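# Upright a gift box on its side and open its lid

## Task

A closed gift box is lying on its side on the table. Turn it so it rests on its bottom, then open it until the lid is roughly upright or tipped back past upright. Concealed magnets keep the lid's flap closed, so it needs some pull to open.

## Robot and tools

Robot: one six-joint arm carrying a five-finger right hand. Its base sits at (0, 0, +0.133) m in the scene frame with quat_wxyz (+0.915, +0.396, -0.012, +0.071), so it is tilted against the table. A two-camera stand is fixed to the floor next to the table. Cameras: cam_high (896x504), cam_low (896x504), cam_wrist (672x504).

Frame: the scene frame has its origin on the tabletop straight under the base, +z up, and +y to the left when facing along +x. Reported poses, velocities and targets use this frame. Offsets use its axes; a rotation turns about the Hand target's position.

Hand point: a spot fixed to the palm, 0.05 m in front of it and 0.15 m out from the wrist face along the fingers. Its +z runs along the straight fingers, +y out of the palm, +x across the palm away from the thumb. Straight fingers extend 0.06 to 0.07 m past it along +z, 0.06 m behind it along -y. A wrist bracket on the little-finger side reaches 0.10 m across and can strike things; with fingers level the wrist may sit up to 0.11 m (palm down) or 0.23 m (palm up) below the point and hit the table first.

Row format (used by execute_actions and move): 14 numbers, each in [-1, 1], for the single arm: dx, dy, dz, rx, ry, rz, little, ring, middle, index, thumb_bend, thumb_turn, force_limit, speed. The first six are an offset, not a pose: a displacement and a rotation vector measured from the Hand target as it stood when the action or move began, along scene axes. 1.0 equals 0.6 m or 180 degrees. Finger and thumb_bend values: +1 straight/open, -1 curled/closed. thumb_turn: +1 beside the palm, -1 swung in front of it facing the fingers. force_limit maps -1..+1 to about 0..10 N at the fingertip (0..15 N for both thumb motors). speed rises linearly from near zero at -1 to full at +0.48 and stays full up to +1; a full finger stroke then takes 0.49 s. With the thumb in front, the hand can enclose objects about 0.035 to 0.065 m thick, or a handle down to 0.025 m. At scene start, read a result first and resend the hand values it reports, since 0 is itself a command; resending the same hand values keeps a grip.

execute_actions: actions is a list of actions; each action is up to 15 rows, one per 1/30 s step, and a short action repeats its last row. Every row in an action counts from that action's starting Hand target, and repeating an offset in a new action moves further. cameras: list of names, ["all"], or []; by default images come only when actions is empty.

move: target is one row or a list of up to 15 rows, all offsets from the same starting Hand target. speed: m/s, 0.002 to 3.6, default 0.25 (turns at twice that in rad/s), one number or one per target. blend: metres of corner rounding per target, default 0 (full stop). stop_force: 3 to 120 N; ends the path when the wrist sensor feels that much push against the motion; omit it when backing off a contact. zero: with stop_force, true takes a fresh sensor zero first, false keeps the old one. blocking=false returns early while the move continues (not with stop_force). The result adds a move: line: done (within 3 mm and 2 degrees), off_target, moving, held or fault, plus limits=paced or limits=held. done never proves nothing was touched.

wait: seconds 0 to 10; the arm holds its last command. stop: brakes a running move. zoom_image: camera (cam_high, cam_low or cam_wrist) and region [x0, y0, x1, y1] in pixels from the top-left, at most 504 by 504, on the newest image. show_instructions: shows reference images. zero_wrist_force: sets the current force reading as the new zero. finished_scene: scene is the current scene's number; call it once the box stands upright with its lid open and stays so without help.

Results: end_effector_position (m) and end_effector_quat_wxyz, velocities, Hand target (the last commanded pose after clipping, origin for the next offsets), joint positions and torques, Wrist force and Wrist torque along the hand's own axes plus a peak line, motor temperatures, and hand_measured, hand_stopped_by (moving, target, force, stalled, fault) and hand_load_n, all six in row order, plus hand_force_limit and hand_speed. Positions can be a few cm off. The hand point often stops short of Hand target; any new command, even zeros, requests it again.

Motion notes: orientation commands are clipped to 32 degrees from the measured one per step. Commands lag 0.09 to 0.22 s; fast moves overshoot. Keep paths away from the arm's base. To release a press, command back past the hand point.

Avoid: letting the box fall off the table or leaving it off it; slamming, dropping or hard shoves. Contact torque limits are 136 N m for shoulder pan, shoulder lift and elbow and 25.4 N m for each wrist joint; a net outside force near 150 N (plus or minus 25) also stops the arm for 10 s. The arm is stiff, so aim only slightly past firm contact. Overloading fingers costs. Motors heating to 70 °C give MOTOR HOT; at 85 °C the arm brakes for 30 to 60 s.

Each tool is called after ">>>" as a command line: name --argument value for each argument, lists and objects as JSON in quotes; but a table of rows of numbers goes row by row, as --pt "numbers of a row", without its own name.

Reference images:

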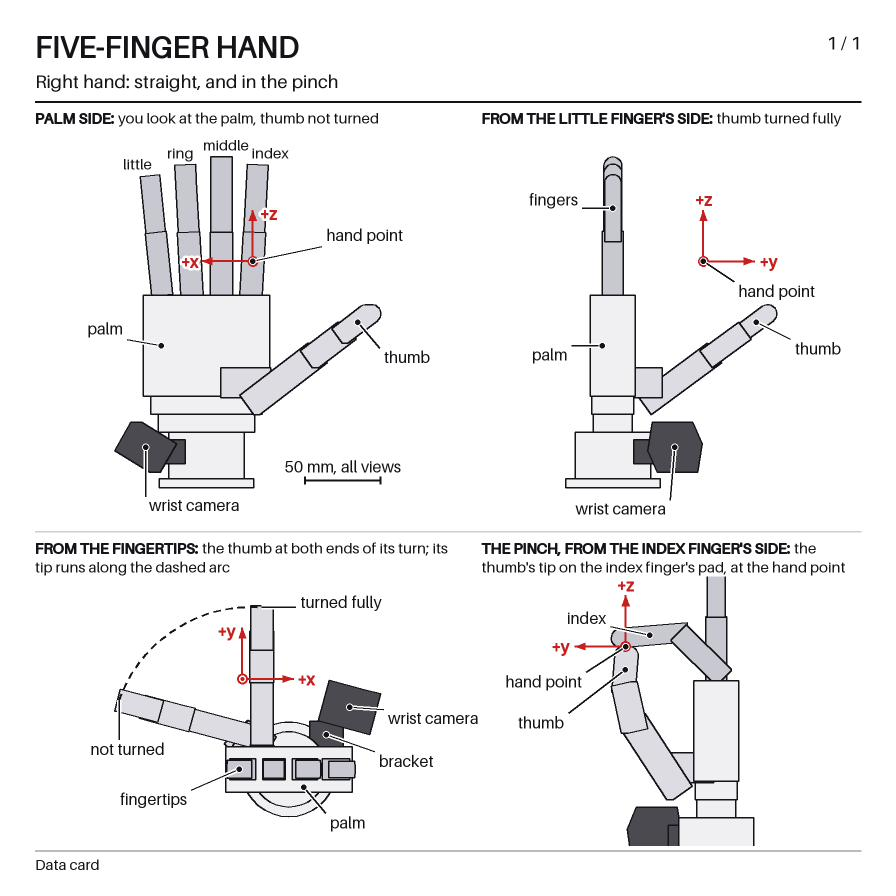

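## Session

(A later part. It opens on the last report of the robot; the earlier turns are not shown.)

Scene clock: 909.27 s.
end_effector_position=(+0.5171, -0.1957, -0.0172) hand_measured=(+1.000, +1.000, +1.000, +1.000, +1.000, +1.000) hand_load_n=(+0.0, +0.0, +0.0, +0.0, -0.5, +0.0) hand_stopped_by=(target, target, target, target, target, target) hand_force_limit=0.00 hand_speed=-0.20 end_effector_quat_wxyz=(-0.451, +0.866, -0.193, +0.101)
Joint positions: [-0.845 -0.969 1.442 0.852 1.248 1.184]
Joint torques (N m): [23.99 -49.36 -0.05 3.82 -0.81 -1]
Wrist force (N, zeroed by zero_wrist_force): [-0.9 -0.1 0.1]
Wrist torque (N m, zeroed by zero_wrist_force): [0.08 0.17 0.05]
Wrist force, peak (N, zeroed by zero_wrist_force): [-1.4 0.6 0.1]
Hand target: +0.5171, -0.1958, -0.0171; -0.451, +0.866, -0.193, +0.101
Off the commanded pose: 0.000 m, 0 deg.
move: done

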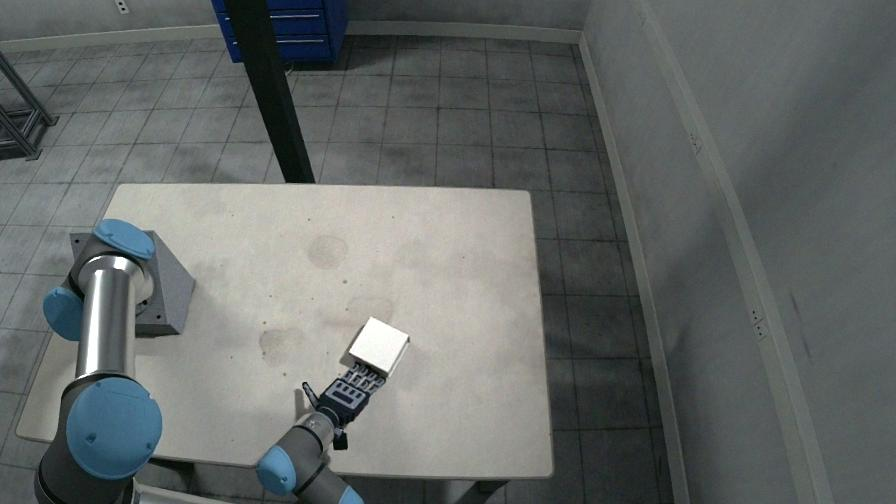

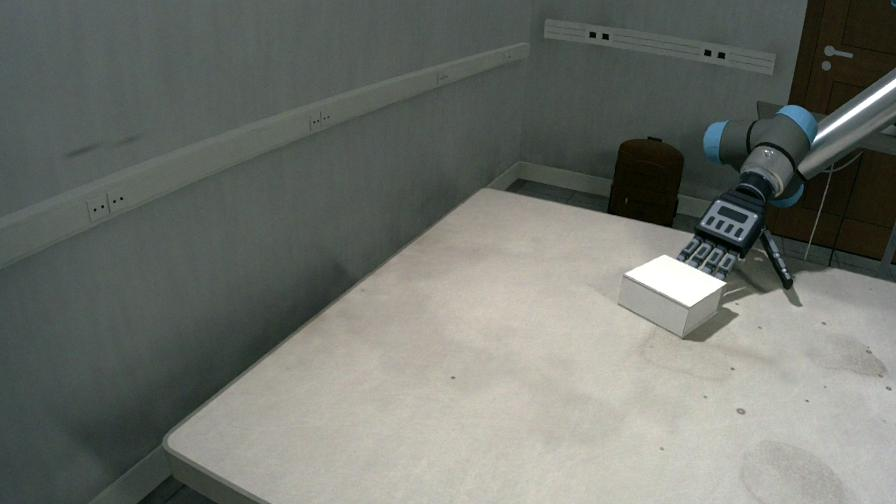

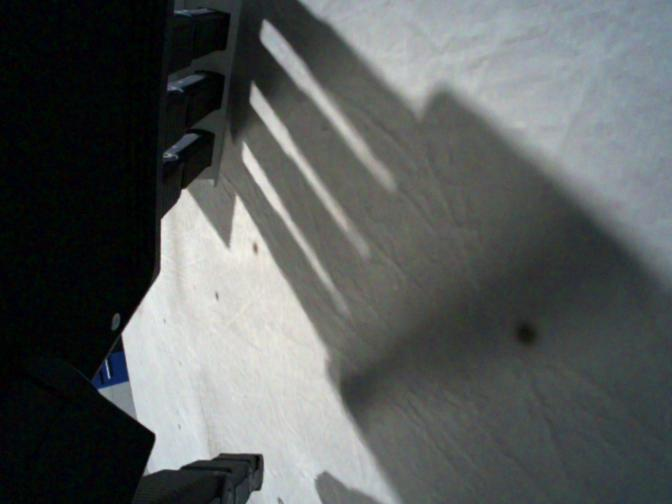

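>>> move --target '[0, 0, 0.025, 0, 0, 0, 1, 1, 1, 1, 1, 1, 0.0, -0.2]' --speed 0.03 --cameras '["all"]'

>>> zoom_image --camera "cam_high" --region '[320, 305, 420, 395]'

>>> zoom_image --camera "cam_wrist" --region '[140, 0, 340, 200]'

>>> zoom_image --camera "cam_low" --region '[600, 200, 800, 350]'

Scene clock: 918.37 s.
end_effector_position=(+0.5170, -0.1958, -0.0019) hand_measured=(+1.000, +1.000, +1.000, +1.000, +1.000, +1.000) hand_load_n=(+0.0, +0.0, -0.5, +0.0, +0.0, +0.0) hand_stopped_by=(target, target, target, target, target, target) hand_force_limit=0.00 hand_speed=-0.20 end_effector_quat_wxyz=(-0.451, +0.866, -0.193, +0.101)
Joint positions: [-0.829 -0.991 1.449 0.863 1.252 1.201]
Joint torques (N m): [24.72 -35.26 -4.44 2.25 -0.55 -0.88]
Wrist force (N, zeroed by zero_wrist_force): [-1.0 0.4 -0.2]
Wrist torque (N m, zeroed by zero_wrist_force): [0.17 0.21 0.05]
Wrist force, peak (N, zeroed by zero_wrist_force): [-1.5 0.3 0.3]
Hand target: +0.5171, -0.1958, -0.0021; -0.451, +0.866, -0.193, +0.101
Off the commanded pose: 0.000 m, 0 deg.
move: done

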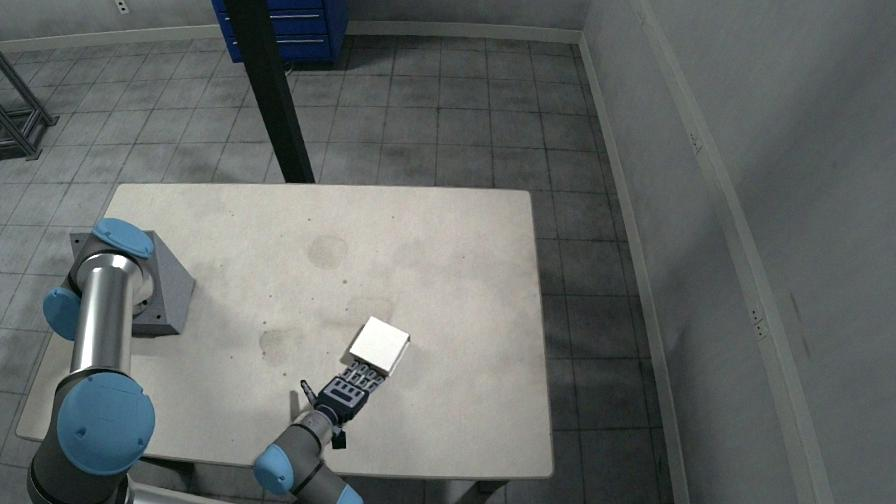

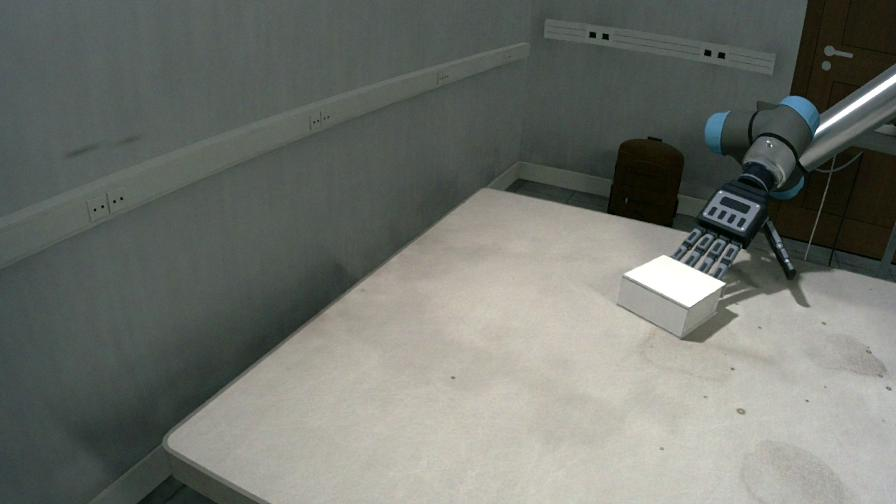

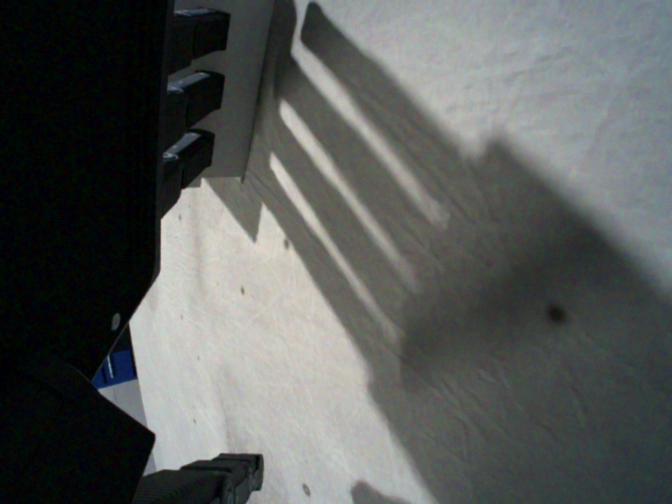

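Scaled by 5.040 from the camera's 896x504 image, which has a finer 1280x720 frame.

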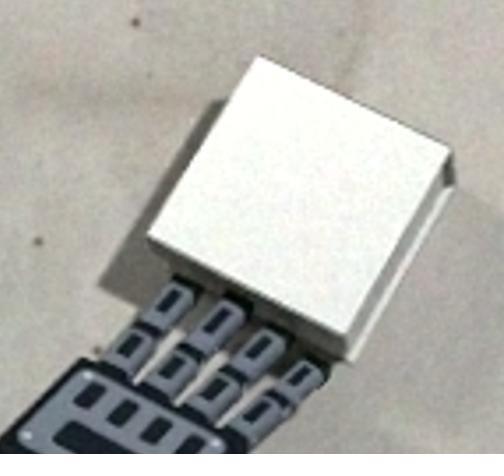

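Scaled by 2.520 from the camera's 672x504 image, which has a finer 960x720 frame.

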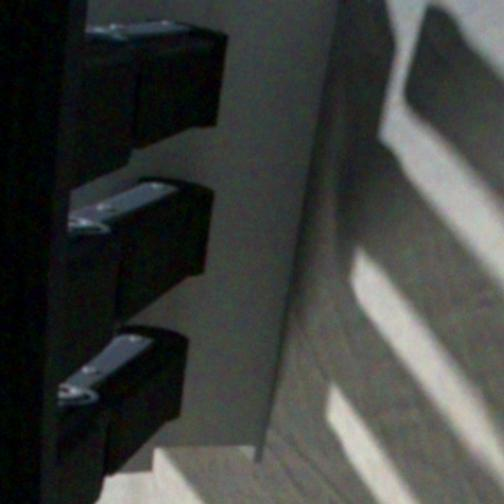

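Scaled by 2.520 from the camera's 896x504 image, which has a finer 1280x720 frame.

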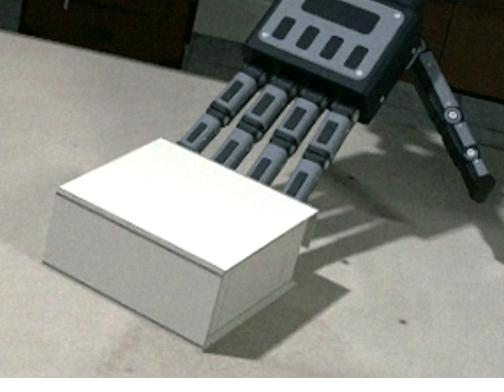

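>>> move --pt "-0.0212 -0.0453 -0.0133 0 0 0 1 1 1 1 1 1 0.0 -0.2" --pt "-0.1813 0.0293 -0.0133 0 0 0 1 1 1 1 1 1 0.0 -0.2" --pt "-0.1193 0.1623 -0.0133 0 0 0 1 1 1 1 1 1 0.0 -0.2" --speed 0.15 --blend 0.01 --cameras '["all"]'

>>> zoom_image --camera "cam_high" --region '[280, 285, 430, 415]'

>>> zoom_image --camera "cam_low" --region '[600, 200, 850, 380]'

Scene clock: 1112.10 s.
end_effector_position=(+0.4455, -0.0985, -0.0102) hand_measured=(+1.000, +1.000, +1.000, +1.000, +1.000, +1.000) hand_load_n=(+0.0, -0.5, +0.0, +0.0, +0.0, +0.0) hand_stopped_by=(target, target, target, target, target, target) hand_force_limit=0.00 hand_speed=-0.20 end_effector_quat_wxyz=(-0.451, +0.866, -0.193, +0.101)
Joint positions: [-0.821 -1.063 1.813 0.568 1.255 1.21]
Joint torques (N m): [33.51 -38.01 6.5 3.47 -3.17 0.09]
Wrist force (N, zeroed by zero_wrist_force): [-0.8 0.5 -0.2]
Wrist torque (N m, zeroed by zero_wrist_force): [0.20 0.18 0.16]
Wrist force, peak (N, zeroed by zero_wrist_force): [-2.1 1.2 -1.1]
Hand target: +0.4455, -0.0984, -0.0101; -0.451, +0.866, -0.193, +0.101
Off the commanded pose: 0.000 m, 0 deg.
move: done

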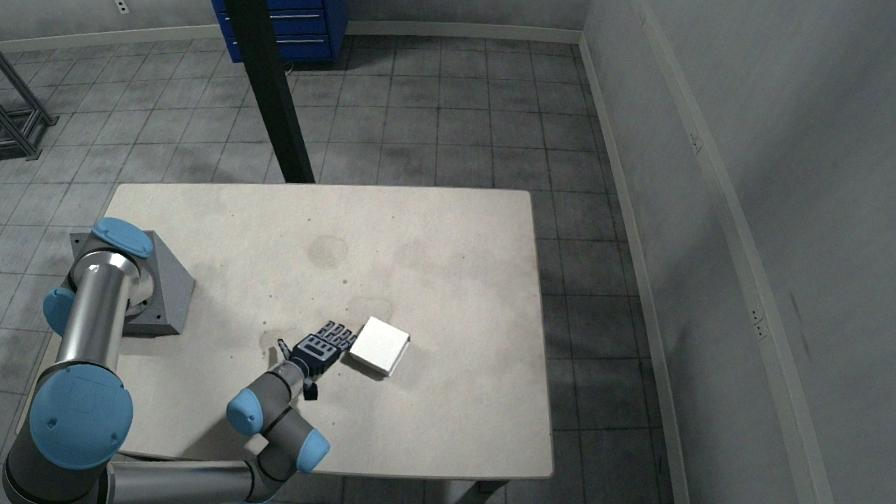

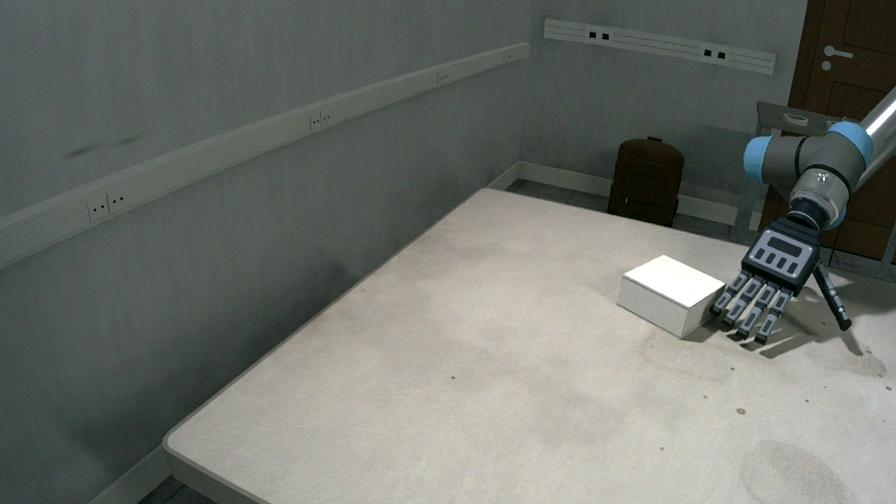

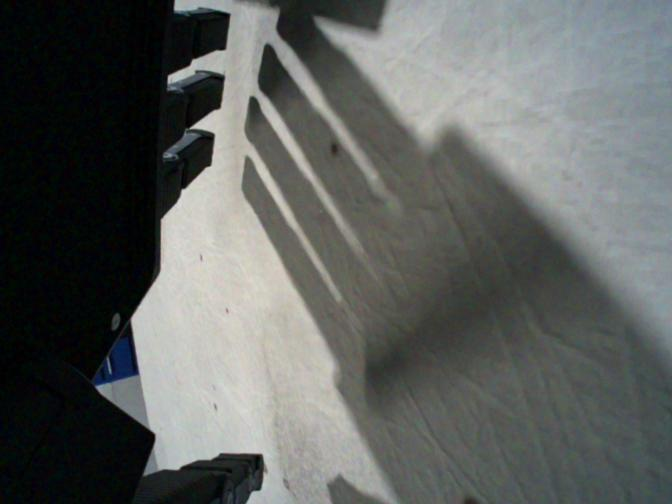

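Scaled by 3.360 from the camera's 896x504 image, which has a finer 1280x720 frame.

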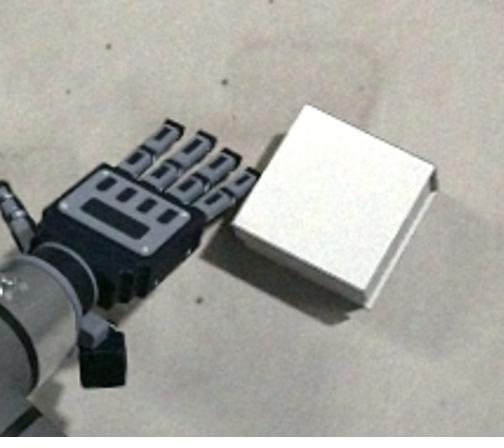

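Scaled by 2.016 from the camera's 896x504 image, which has a finer 1280x720 frame.

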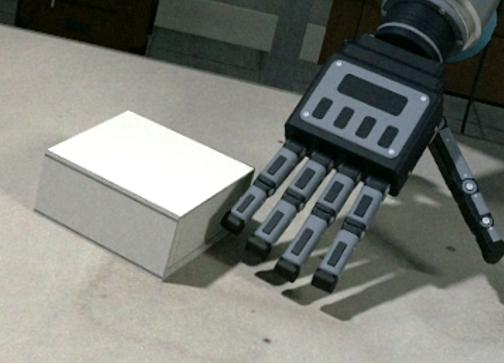

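>>> move --target '[0.1964, -0.0916, 0, 0, 0, 0, 1, 1, 1, 1, 1, 1, 0.0, -0.2]' --speed 0.08 --cameras '["all"]'

>>> zoom_image --camera "cam_high" --region '[320, 285, 480, 425]'

Scene clock: 1117.37 s.
end_effector_position=(+0.5633, -0.1533, -0.0101) hand_measured=(+1.000, +1.000, +1.000, +1.000, +1.000, +1.000) hand_load_n=(+0.0, +0.0, +0.0, +0.0, +0.0, -0.5) hand_stopped_by=(target, target, target, target, target, target) hand_force_limit=0.00 hand_speed=-0.20 end_effector_quat_wxyz=(-0.451, +0.866, -0.193, +0.101)
Joint positions: [-0.736 -0.881 1.35 0.823 1.277 1.295]
Joint torques (N m): [28.44 -48.62 -9.06 -0.2 -1.63 -1.47]
Wrist force (N, zeroed by zero_wrist_force): [-1.1 0.2 0.2]
Wrist torque (N m, zeroed by zero_wrist_force): [0.13 0.20 0.04]
Wrist force, peak (N, zeroed by zero_wrist_force): [-2.0 0.9 -0.1]
Hand target: +0.5633, -0.1534, -0.0101; -0.451, +0.866, -0.193, +0.101
Off the commanded pose: 0.000 m, 0 deg.
move: done

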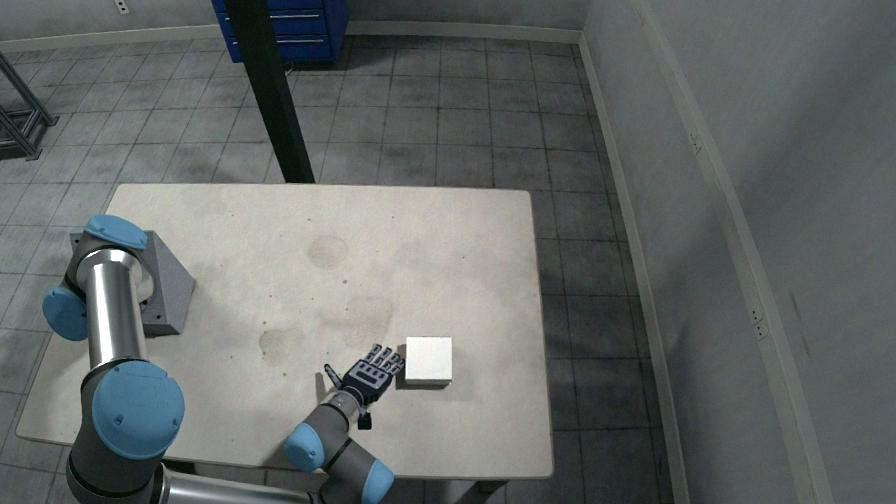

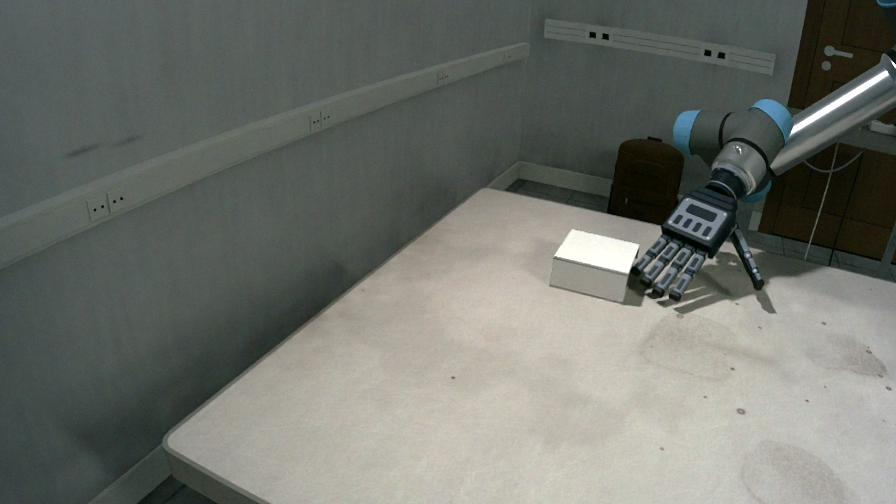

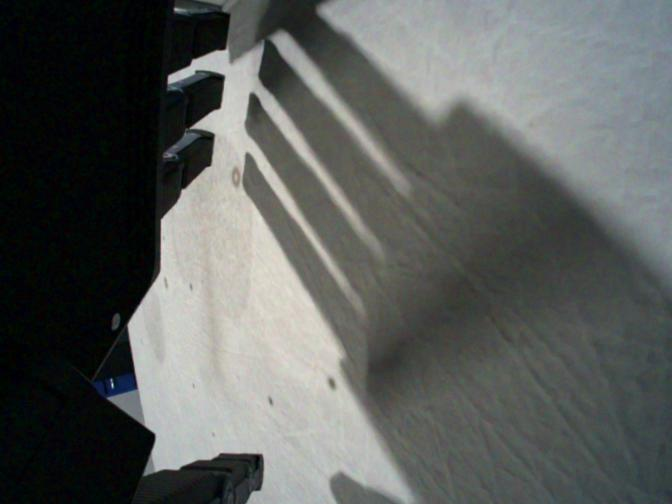

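Scaled by 3.150 from the camera's 896x504 image, which has a finer 1280x720 frame.

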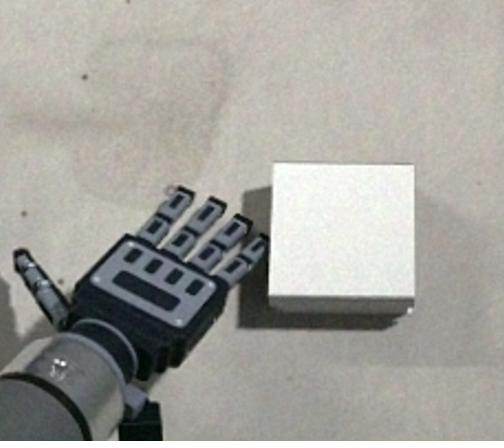

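>>> move --pt "-0.0667 0.0 0.1667 0 0 0 1 1 1 1 1 1 0.0 -0.2" --pt "0.0428 -0.0943 0.1502 0.0419 -0.0633 -0.3485 1 1 1 1 1 1 0.0 -0.2" --speed '[0.15, 0.3]' --blend 0.03 --cameras '["all"]'

>>> zoom_image --camera "cam_high" --region '[320, 305, 480, 445]'

>>> zoom_image --camera "cam_wrist" --region '[100, 0, 500, 380]'

Scene clock: 1145.43 s.
end_effector_position=(+0.5890, -0.2099, +0.0801) hand_measured=(+1.000, +1.000, +1.000, +1.000, +1.000, +1.000) hand_load_n=(+0.0, +0.0, -0.5, +0.0, +0.0, +0.0) hand_stopped_by=(target, target, target, target, target, target) hand_force_limit=0.00 hand_speed=-0.20 end_effector_quat_wxyz=(-0.402, +0.596, -0.577, +0.389)
Joint positions: [-0.756 -1.413 2.028 -0.35 1.23 2.202]
Joint torques (N m): [15.39 -22.14 -4.53 -1.14 -1.65 1.07]
Wrist force (N, zeroed by zero_wrist_force): [-0.9 0.6 0.1]
Wrist torque (N m, zeroed by zero_wrist_force): [0.20 0.23 0.20]
Wrist force, peak (N, zeroed by zero_wrist_force): [-0.5 1.5 1.3]
Hand target: +0.5890, -0.2100, +0.0800; -0.402, +0.596, -0.577, +0.389
Off the commanded pose: 0.000 m, 0 deg.
move: done

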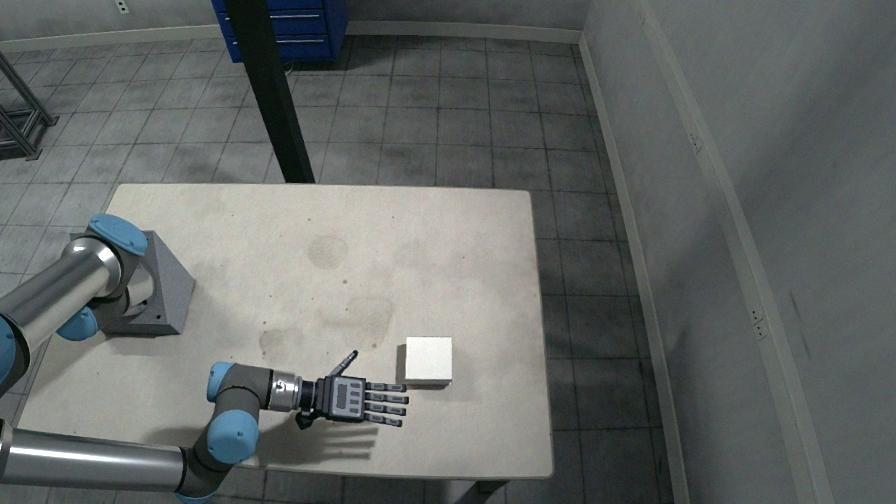

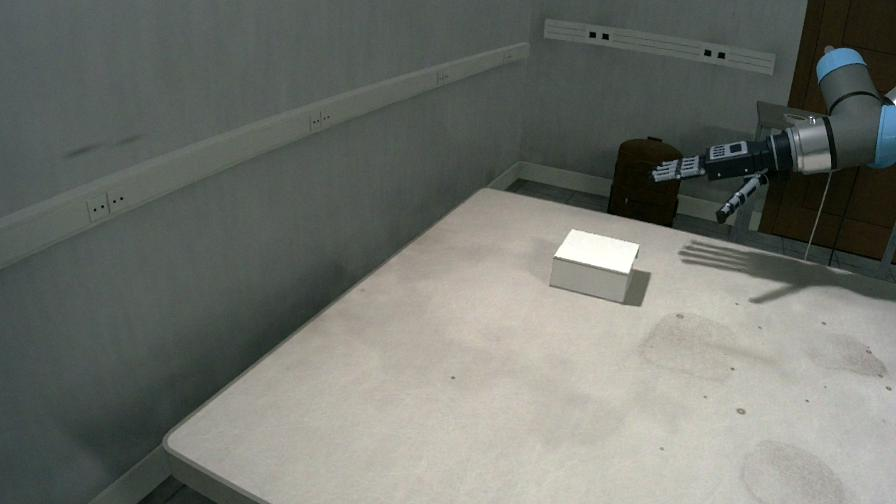

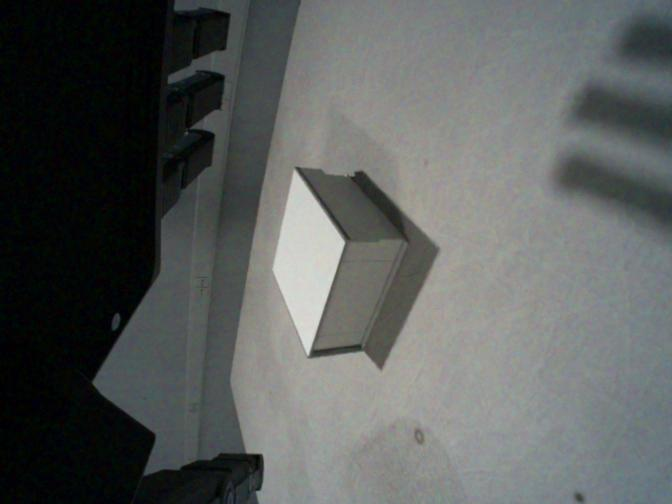

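Scaled by 3.150 from the camera's 896x504 image, which has a finer 1280x720 frame.

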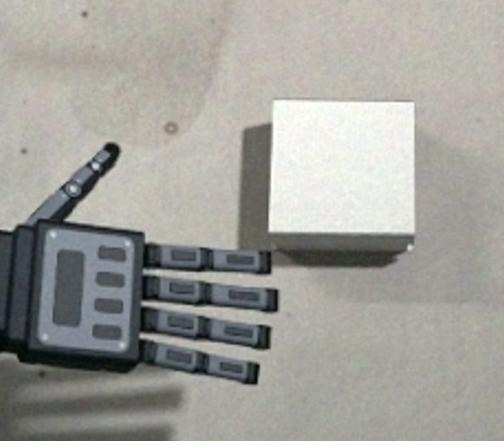

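Scaled by 1.260 from the camera's 672x504 image, which has a finer 960x720 frame.

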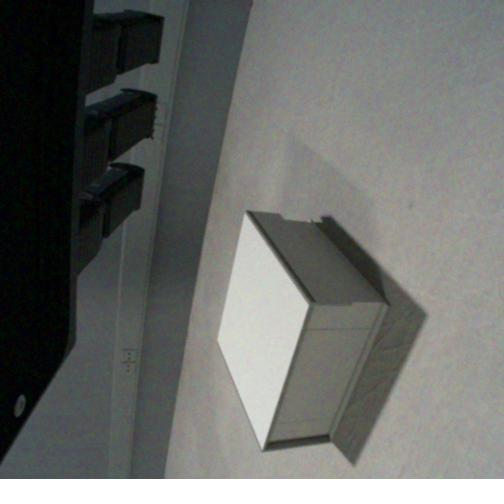

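>>> zoom_image --camera "cam_wrist" --region '[260, 150, 450, 380]'

>>> zoom_image --camera "cam_wrist" --region '[280, 150, 420, 260]'

Scaled by 2.191 from the camera's 672x504 image, which has a finer 960x720 frame.

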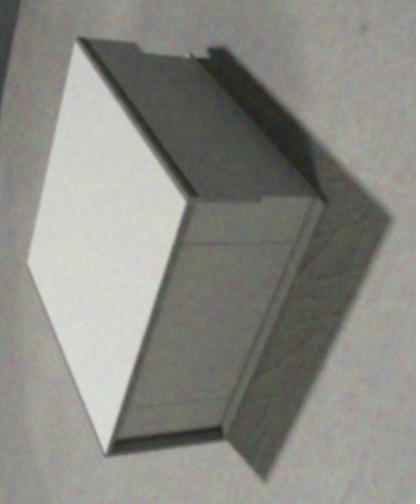

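Scaled by 3.600 from the camera's 672x504 image, which has a finer 960x720 frame.

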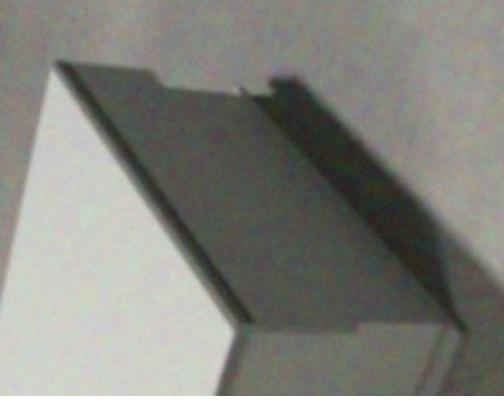

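>>> move --target '[0, 0, -0.1583, 0, 0, 0, 1, 1, 1, 1, 1, 1, 0.0, -0.2]' --speed 0.12 --cameras '["all"]'

>>> zoom_image --camera "cam_high" --region '[340, 320, 480, 440]'

>>> zoom_image --camera "cam_wrist" --region '[100, 0, 400, 280]'

Scene clock: 1158.27 s.
end_effector_position=(+0.5890, -0.2100, -0.0149) hand_measured=(+1.000, +1.000, +1.000, +1.000, +1.000, +1.000) hand_load_n=(+0.0, -0.5, +0.0, +0.0, -0.5, +0.0) hand_stopped_by=(target, target, target, target, target, target) hand_force_limit=0.00 hand_speed=-0.20 end_effector_quat_wxyz=(-0.402, +0.596, -0.577, +0.389)
Joint positions: [-0.895 -1.245 2.022 -0.496 1.096 2.162]
Joint torques (N m): [26.39 -34.12 6.75 3.13 -0.33 1.71]
Wrist force (N, zeroed by zero_wrist_force): [-1.1 0.5 -0.1]
Wrist torque (N m, zeroed by zero_wrist_force): [0.19 0.26 0.16]
Wrist force, peak (N, zeroed by zero_wrist_force): [-0.9 1.7 0.6]
Hand target: +0.5890, -0.2100, -0.0150; -0.402, +0.596, -0.577, +0.389
Off the commanded pose: 0.000 m, 0 deg.
move: done

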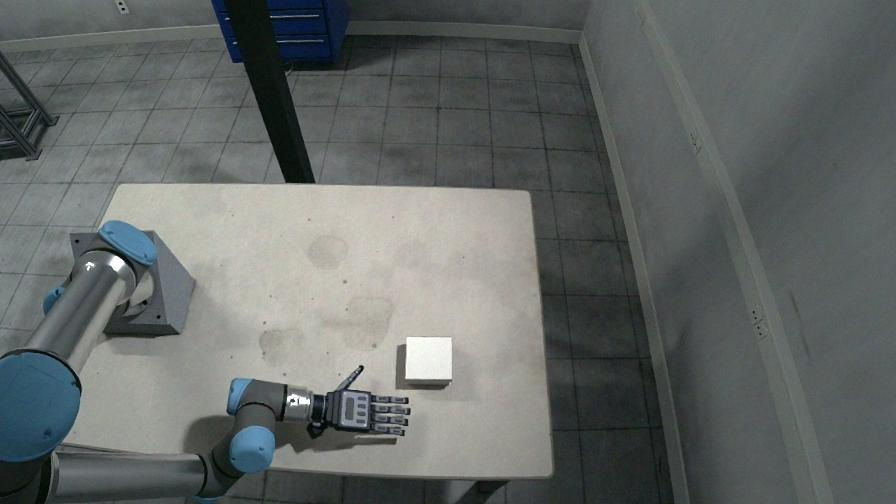

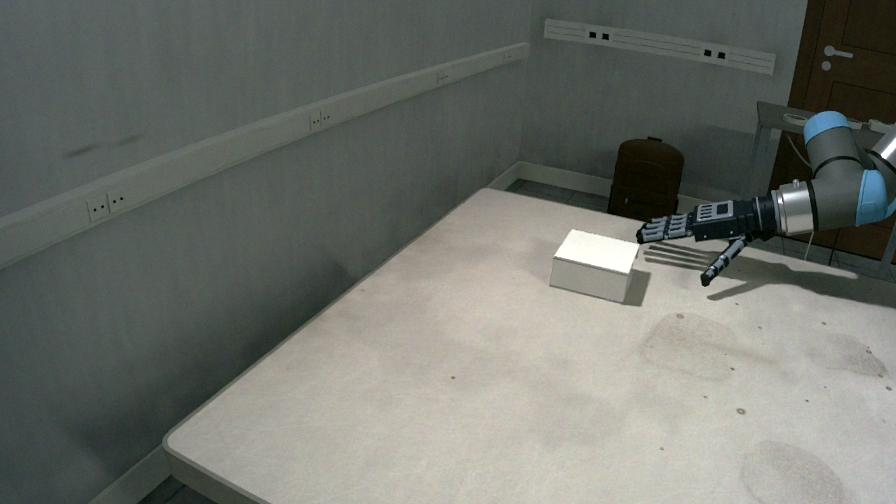

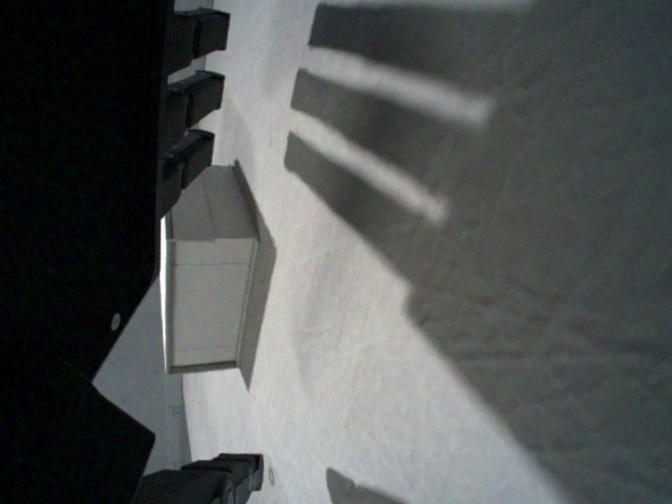

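Scaled by 3.600 from the camera's 896x504 image, which has a finer 1280x720 frame.

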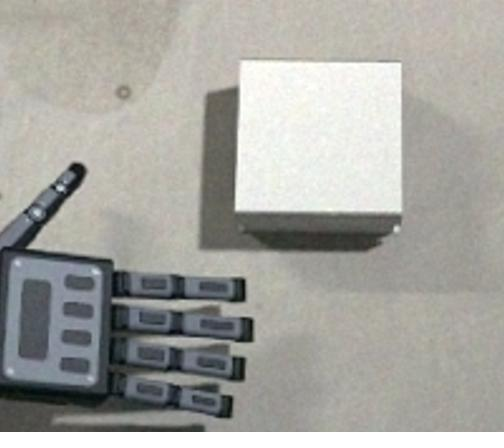

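Scaled by 1.680 from the camera's 672x504 image, which has a finer 960x720 frame.

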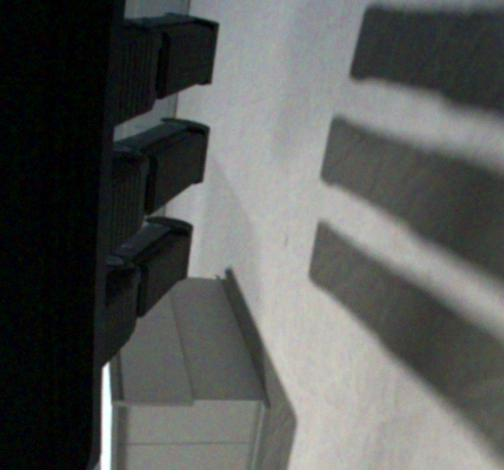

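>>> zoom_image --camera "cam_wrist" --region '[150, 140, 290, 260]'

Scaled by 3.600 from the camera's 672x504 image, which has a finer 960x720 frame.

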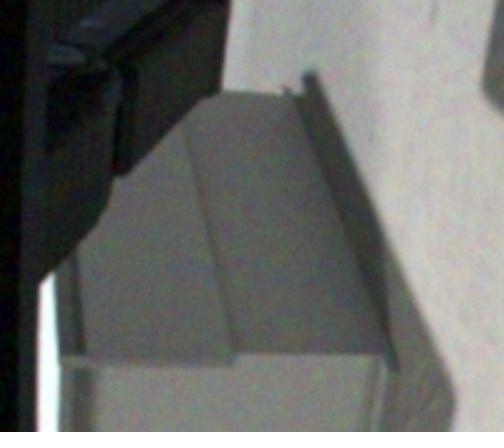

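>>> move --target '[0, 0, -0.0583, 0, 0, 0, 1, 1, 1, 1, 1, 1, 0.0, -0.2]' --speed 0.008 --stop_force 3 --cameras '["all"]'

>>> zoom_image --camera "cam_high" --region '[340, 320, 480, 440]'

>>> zoom_image --camera "cam_wrist" --region '[100, 0, 400, 280]'

Scene clock: 1167.47 s.
end_effector_position=(+0.5890, -0.2100, -0.0347) hand_measured=(+1.000, +1.000, +1.000, +1.000, +1.000, +1.000) hand_load_n=(+0.0, +0.0, +0.0, +0.0, +0.5, +0.5) hand_stopped_by=(target, target, target, target, target, target) hand_force_limit=0.00 hand_speed=-0.20 end_effector_quat_wxyz=(-0.402, +0.596, -0.577, +0.389)
Joint positions: [-0.92 -1.206 2.012 -0.521 1.071 2.154]
Joint torques (N m): [31.04 -42.02 6.82 3.14 0.65 0.65]
Wrist force (N, zeroed by zero_wrist_force): [-1.0 -2.9 -2.1]
Wrist torque (N m, zeroed by zero_wrist_force): [0.18 0.11 0.41]
Wrist force, peak (N, zeroed by zero_wrist_force): [0.1 -4.6 -2.8]
Hand target: +0.5890, -0.2100, -0.0347; -0.402, +0.596, -0.577, +0.389 (not the last commanded pose)
Off the commanded pose: 0.015 m, 0 deg.
move: contact

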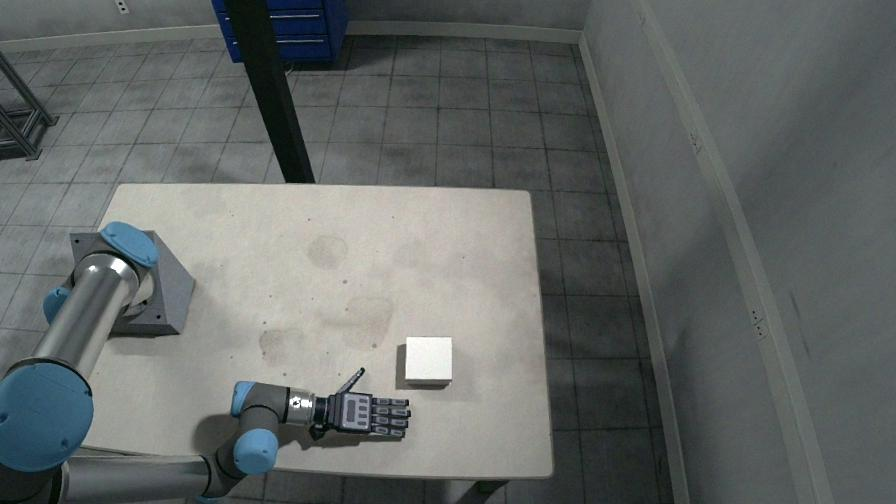

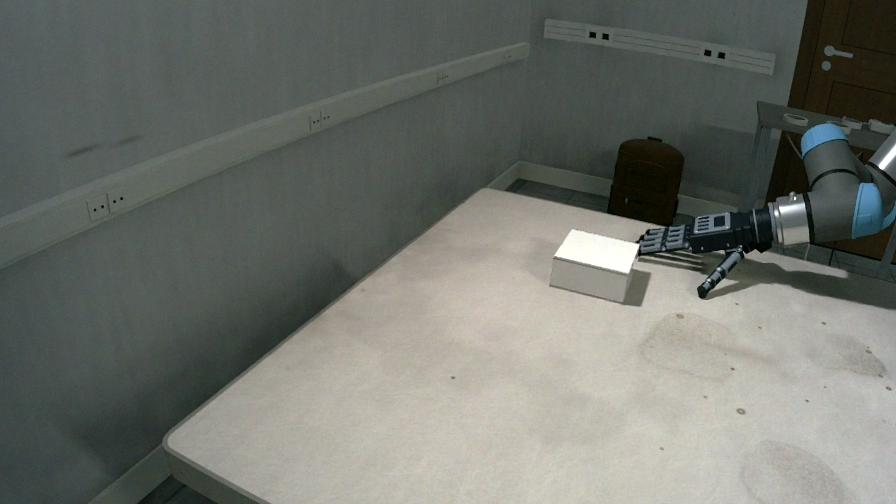

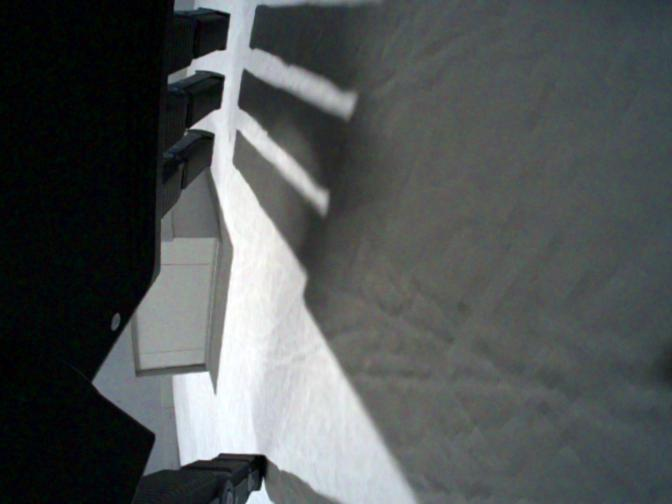

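Scaled by 3.600 from the camera's 896x504 image, which has a finer 1280x720 frame.

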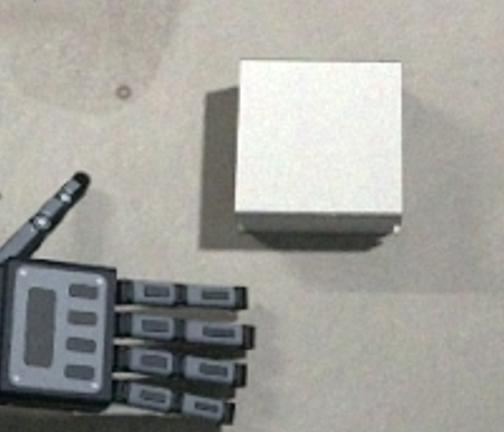

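Scaled by 1.680 from the camera's 672x504 image, which has a finer 960x720 frame.

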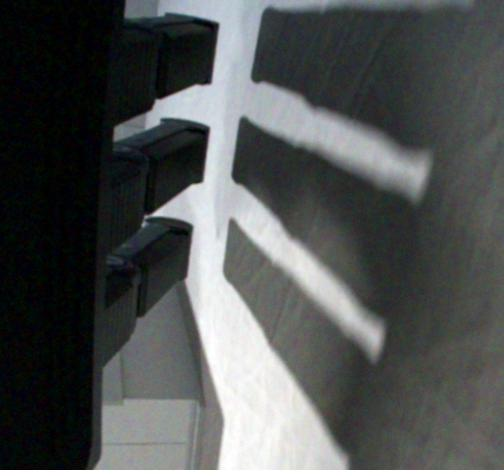

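>>> move --target '[0, 0, 0.0167, 0, 0, 0, 1, 1, 1, 1, 0, 1, 0.0, -0.2]' --speed 0.05 --cameras '["all"]'

>>> zoom_image --camera "cam_high" --region '[300, 320, 480, 470]'

>>> zoom_image --camera "cam_low" --region '[540, 190, 800, 340]'

Scene clock: 1181.60 s.
end_effector_position=(+0.5890, -0.2099, -0.0247) hand_measured=(+1.000, +1.000, +1.000, +1.000, +0.000, +1.000) hand_load_n=(+0.0, +0.0, +0.0, +0.0, +0.0, +0.0) hand_stopped_by=(target, target, target, target, target, target) hand_force_limit=0.00 hand_speed=-0.20 end_effector_quat_wxyz=(-0.402, +0.596, -0.577, +0.389)
Joint positions: [-0.907 -1.226 2.018 -0.508 1.084 2.158]
Joint torques (N m): [18.69 -26.78 -5.98 -1.68 -3.31 -0.56]
Wrist force (N, zeroed by zero_wrist_force): [-0.7 0.7 -0.2]
Wrist torque (N m, zeroed by zero_wrist_force): [0.22 0.21 0.11]
Wrist force, peak (N, zeroed by zero_wrist_force): [-0.8 -3.4 -2.2]
Hand target: +0.5890, -0.2100, -0.0247; -0.402, +0.596, -0.577, +0.389
Off the commanded pose: 0.000 m, 0 deg.
move: done

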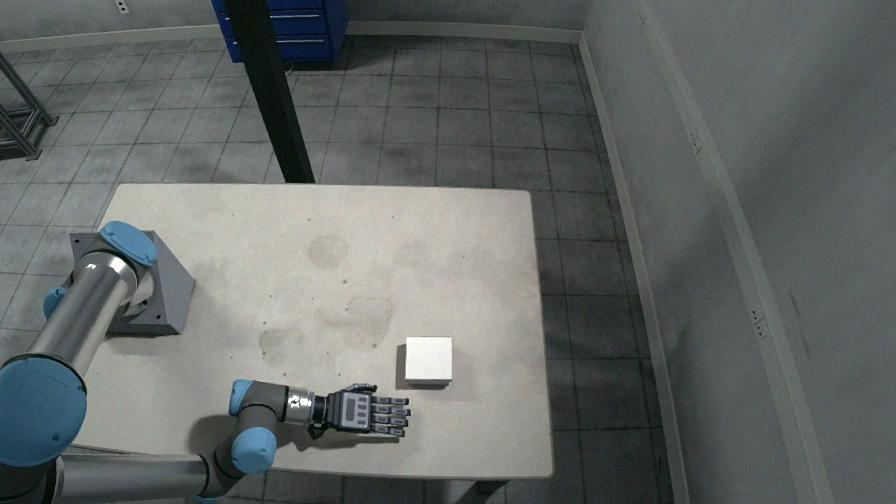

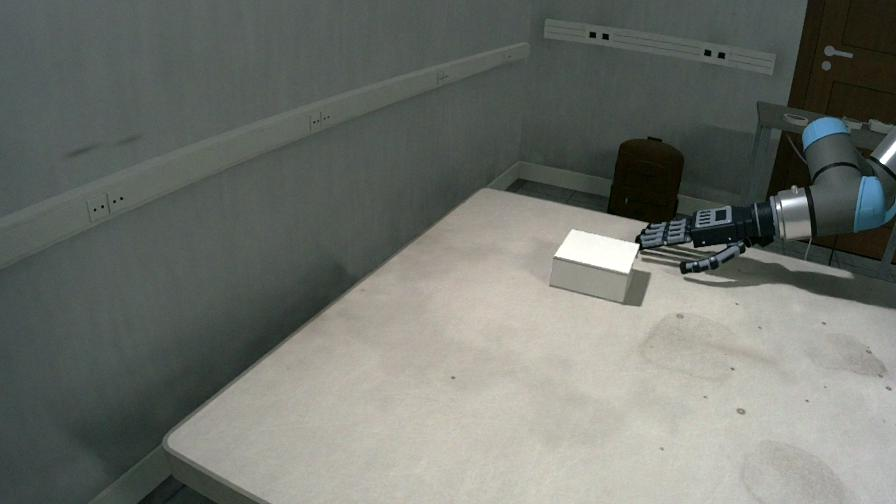

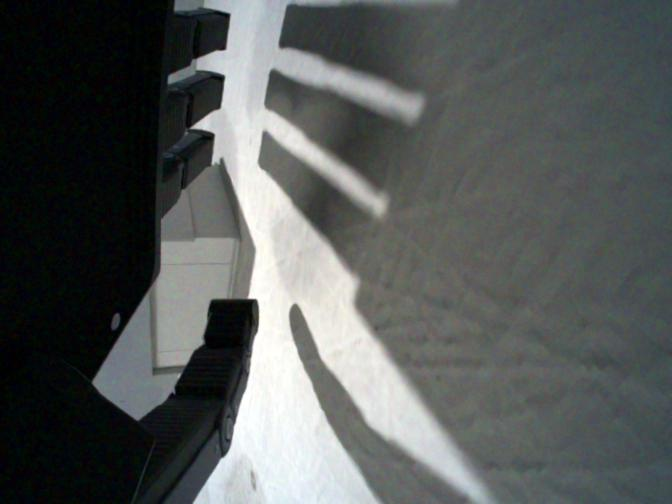

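Scaled by 2.800 from the camera's 896x504 image, which has a finer 1280x720 frame.

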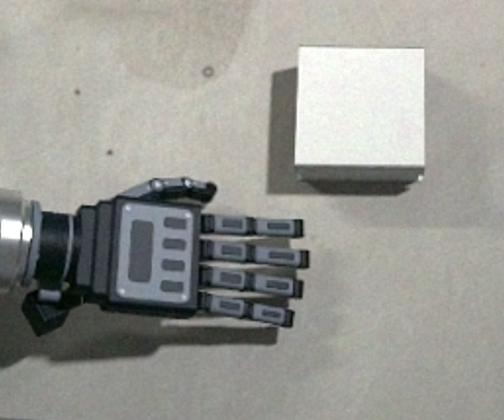

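Scaled by 1.938 from the camera's 896x504 image, which has a finer 1280x720 frame.

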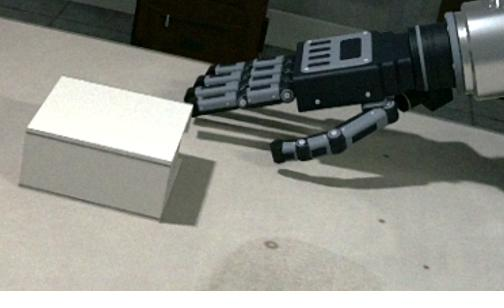

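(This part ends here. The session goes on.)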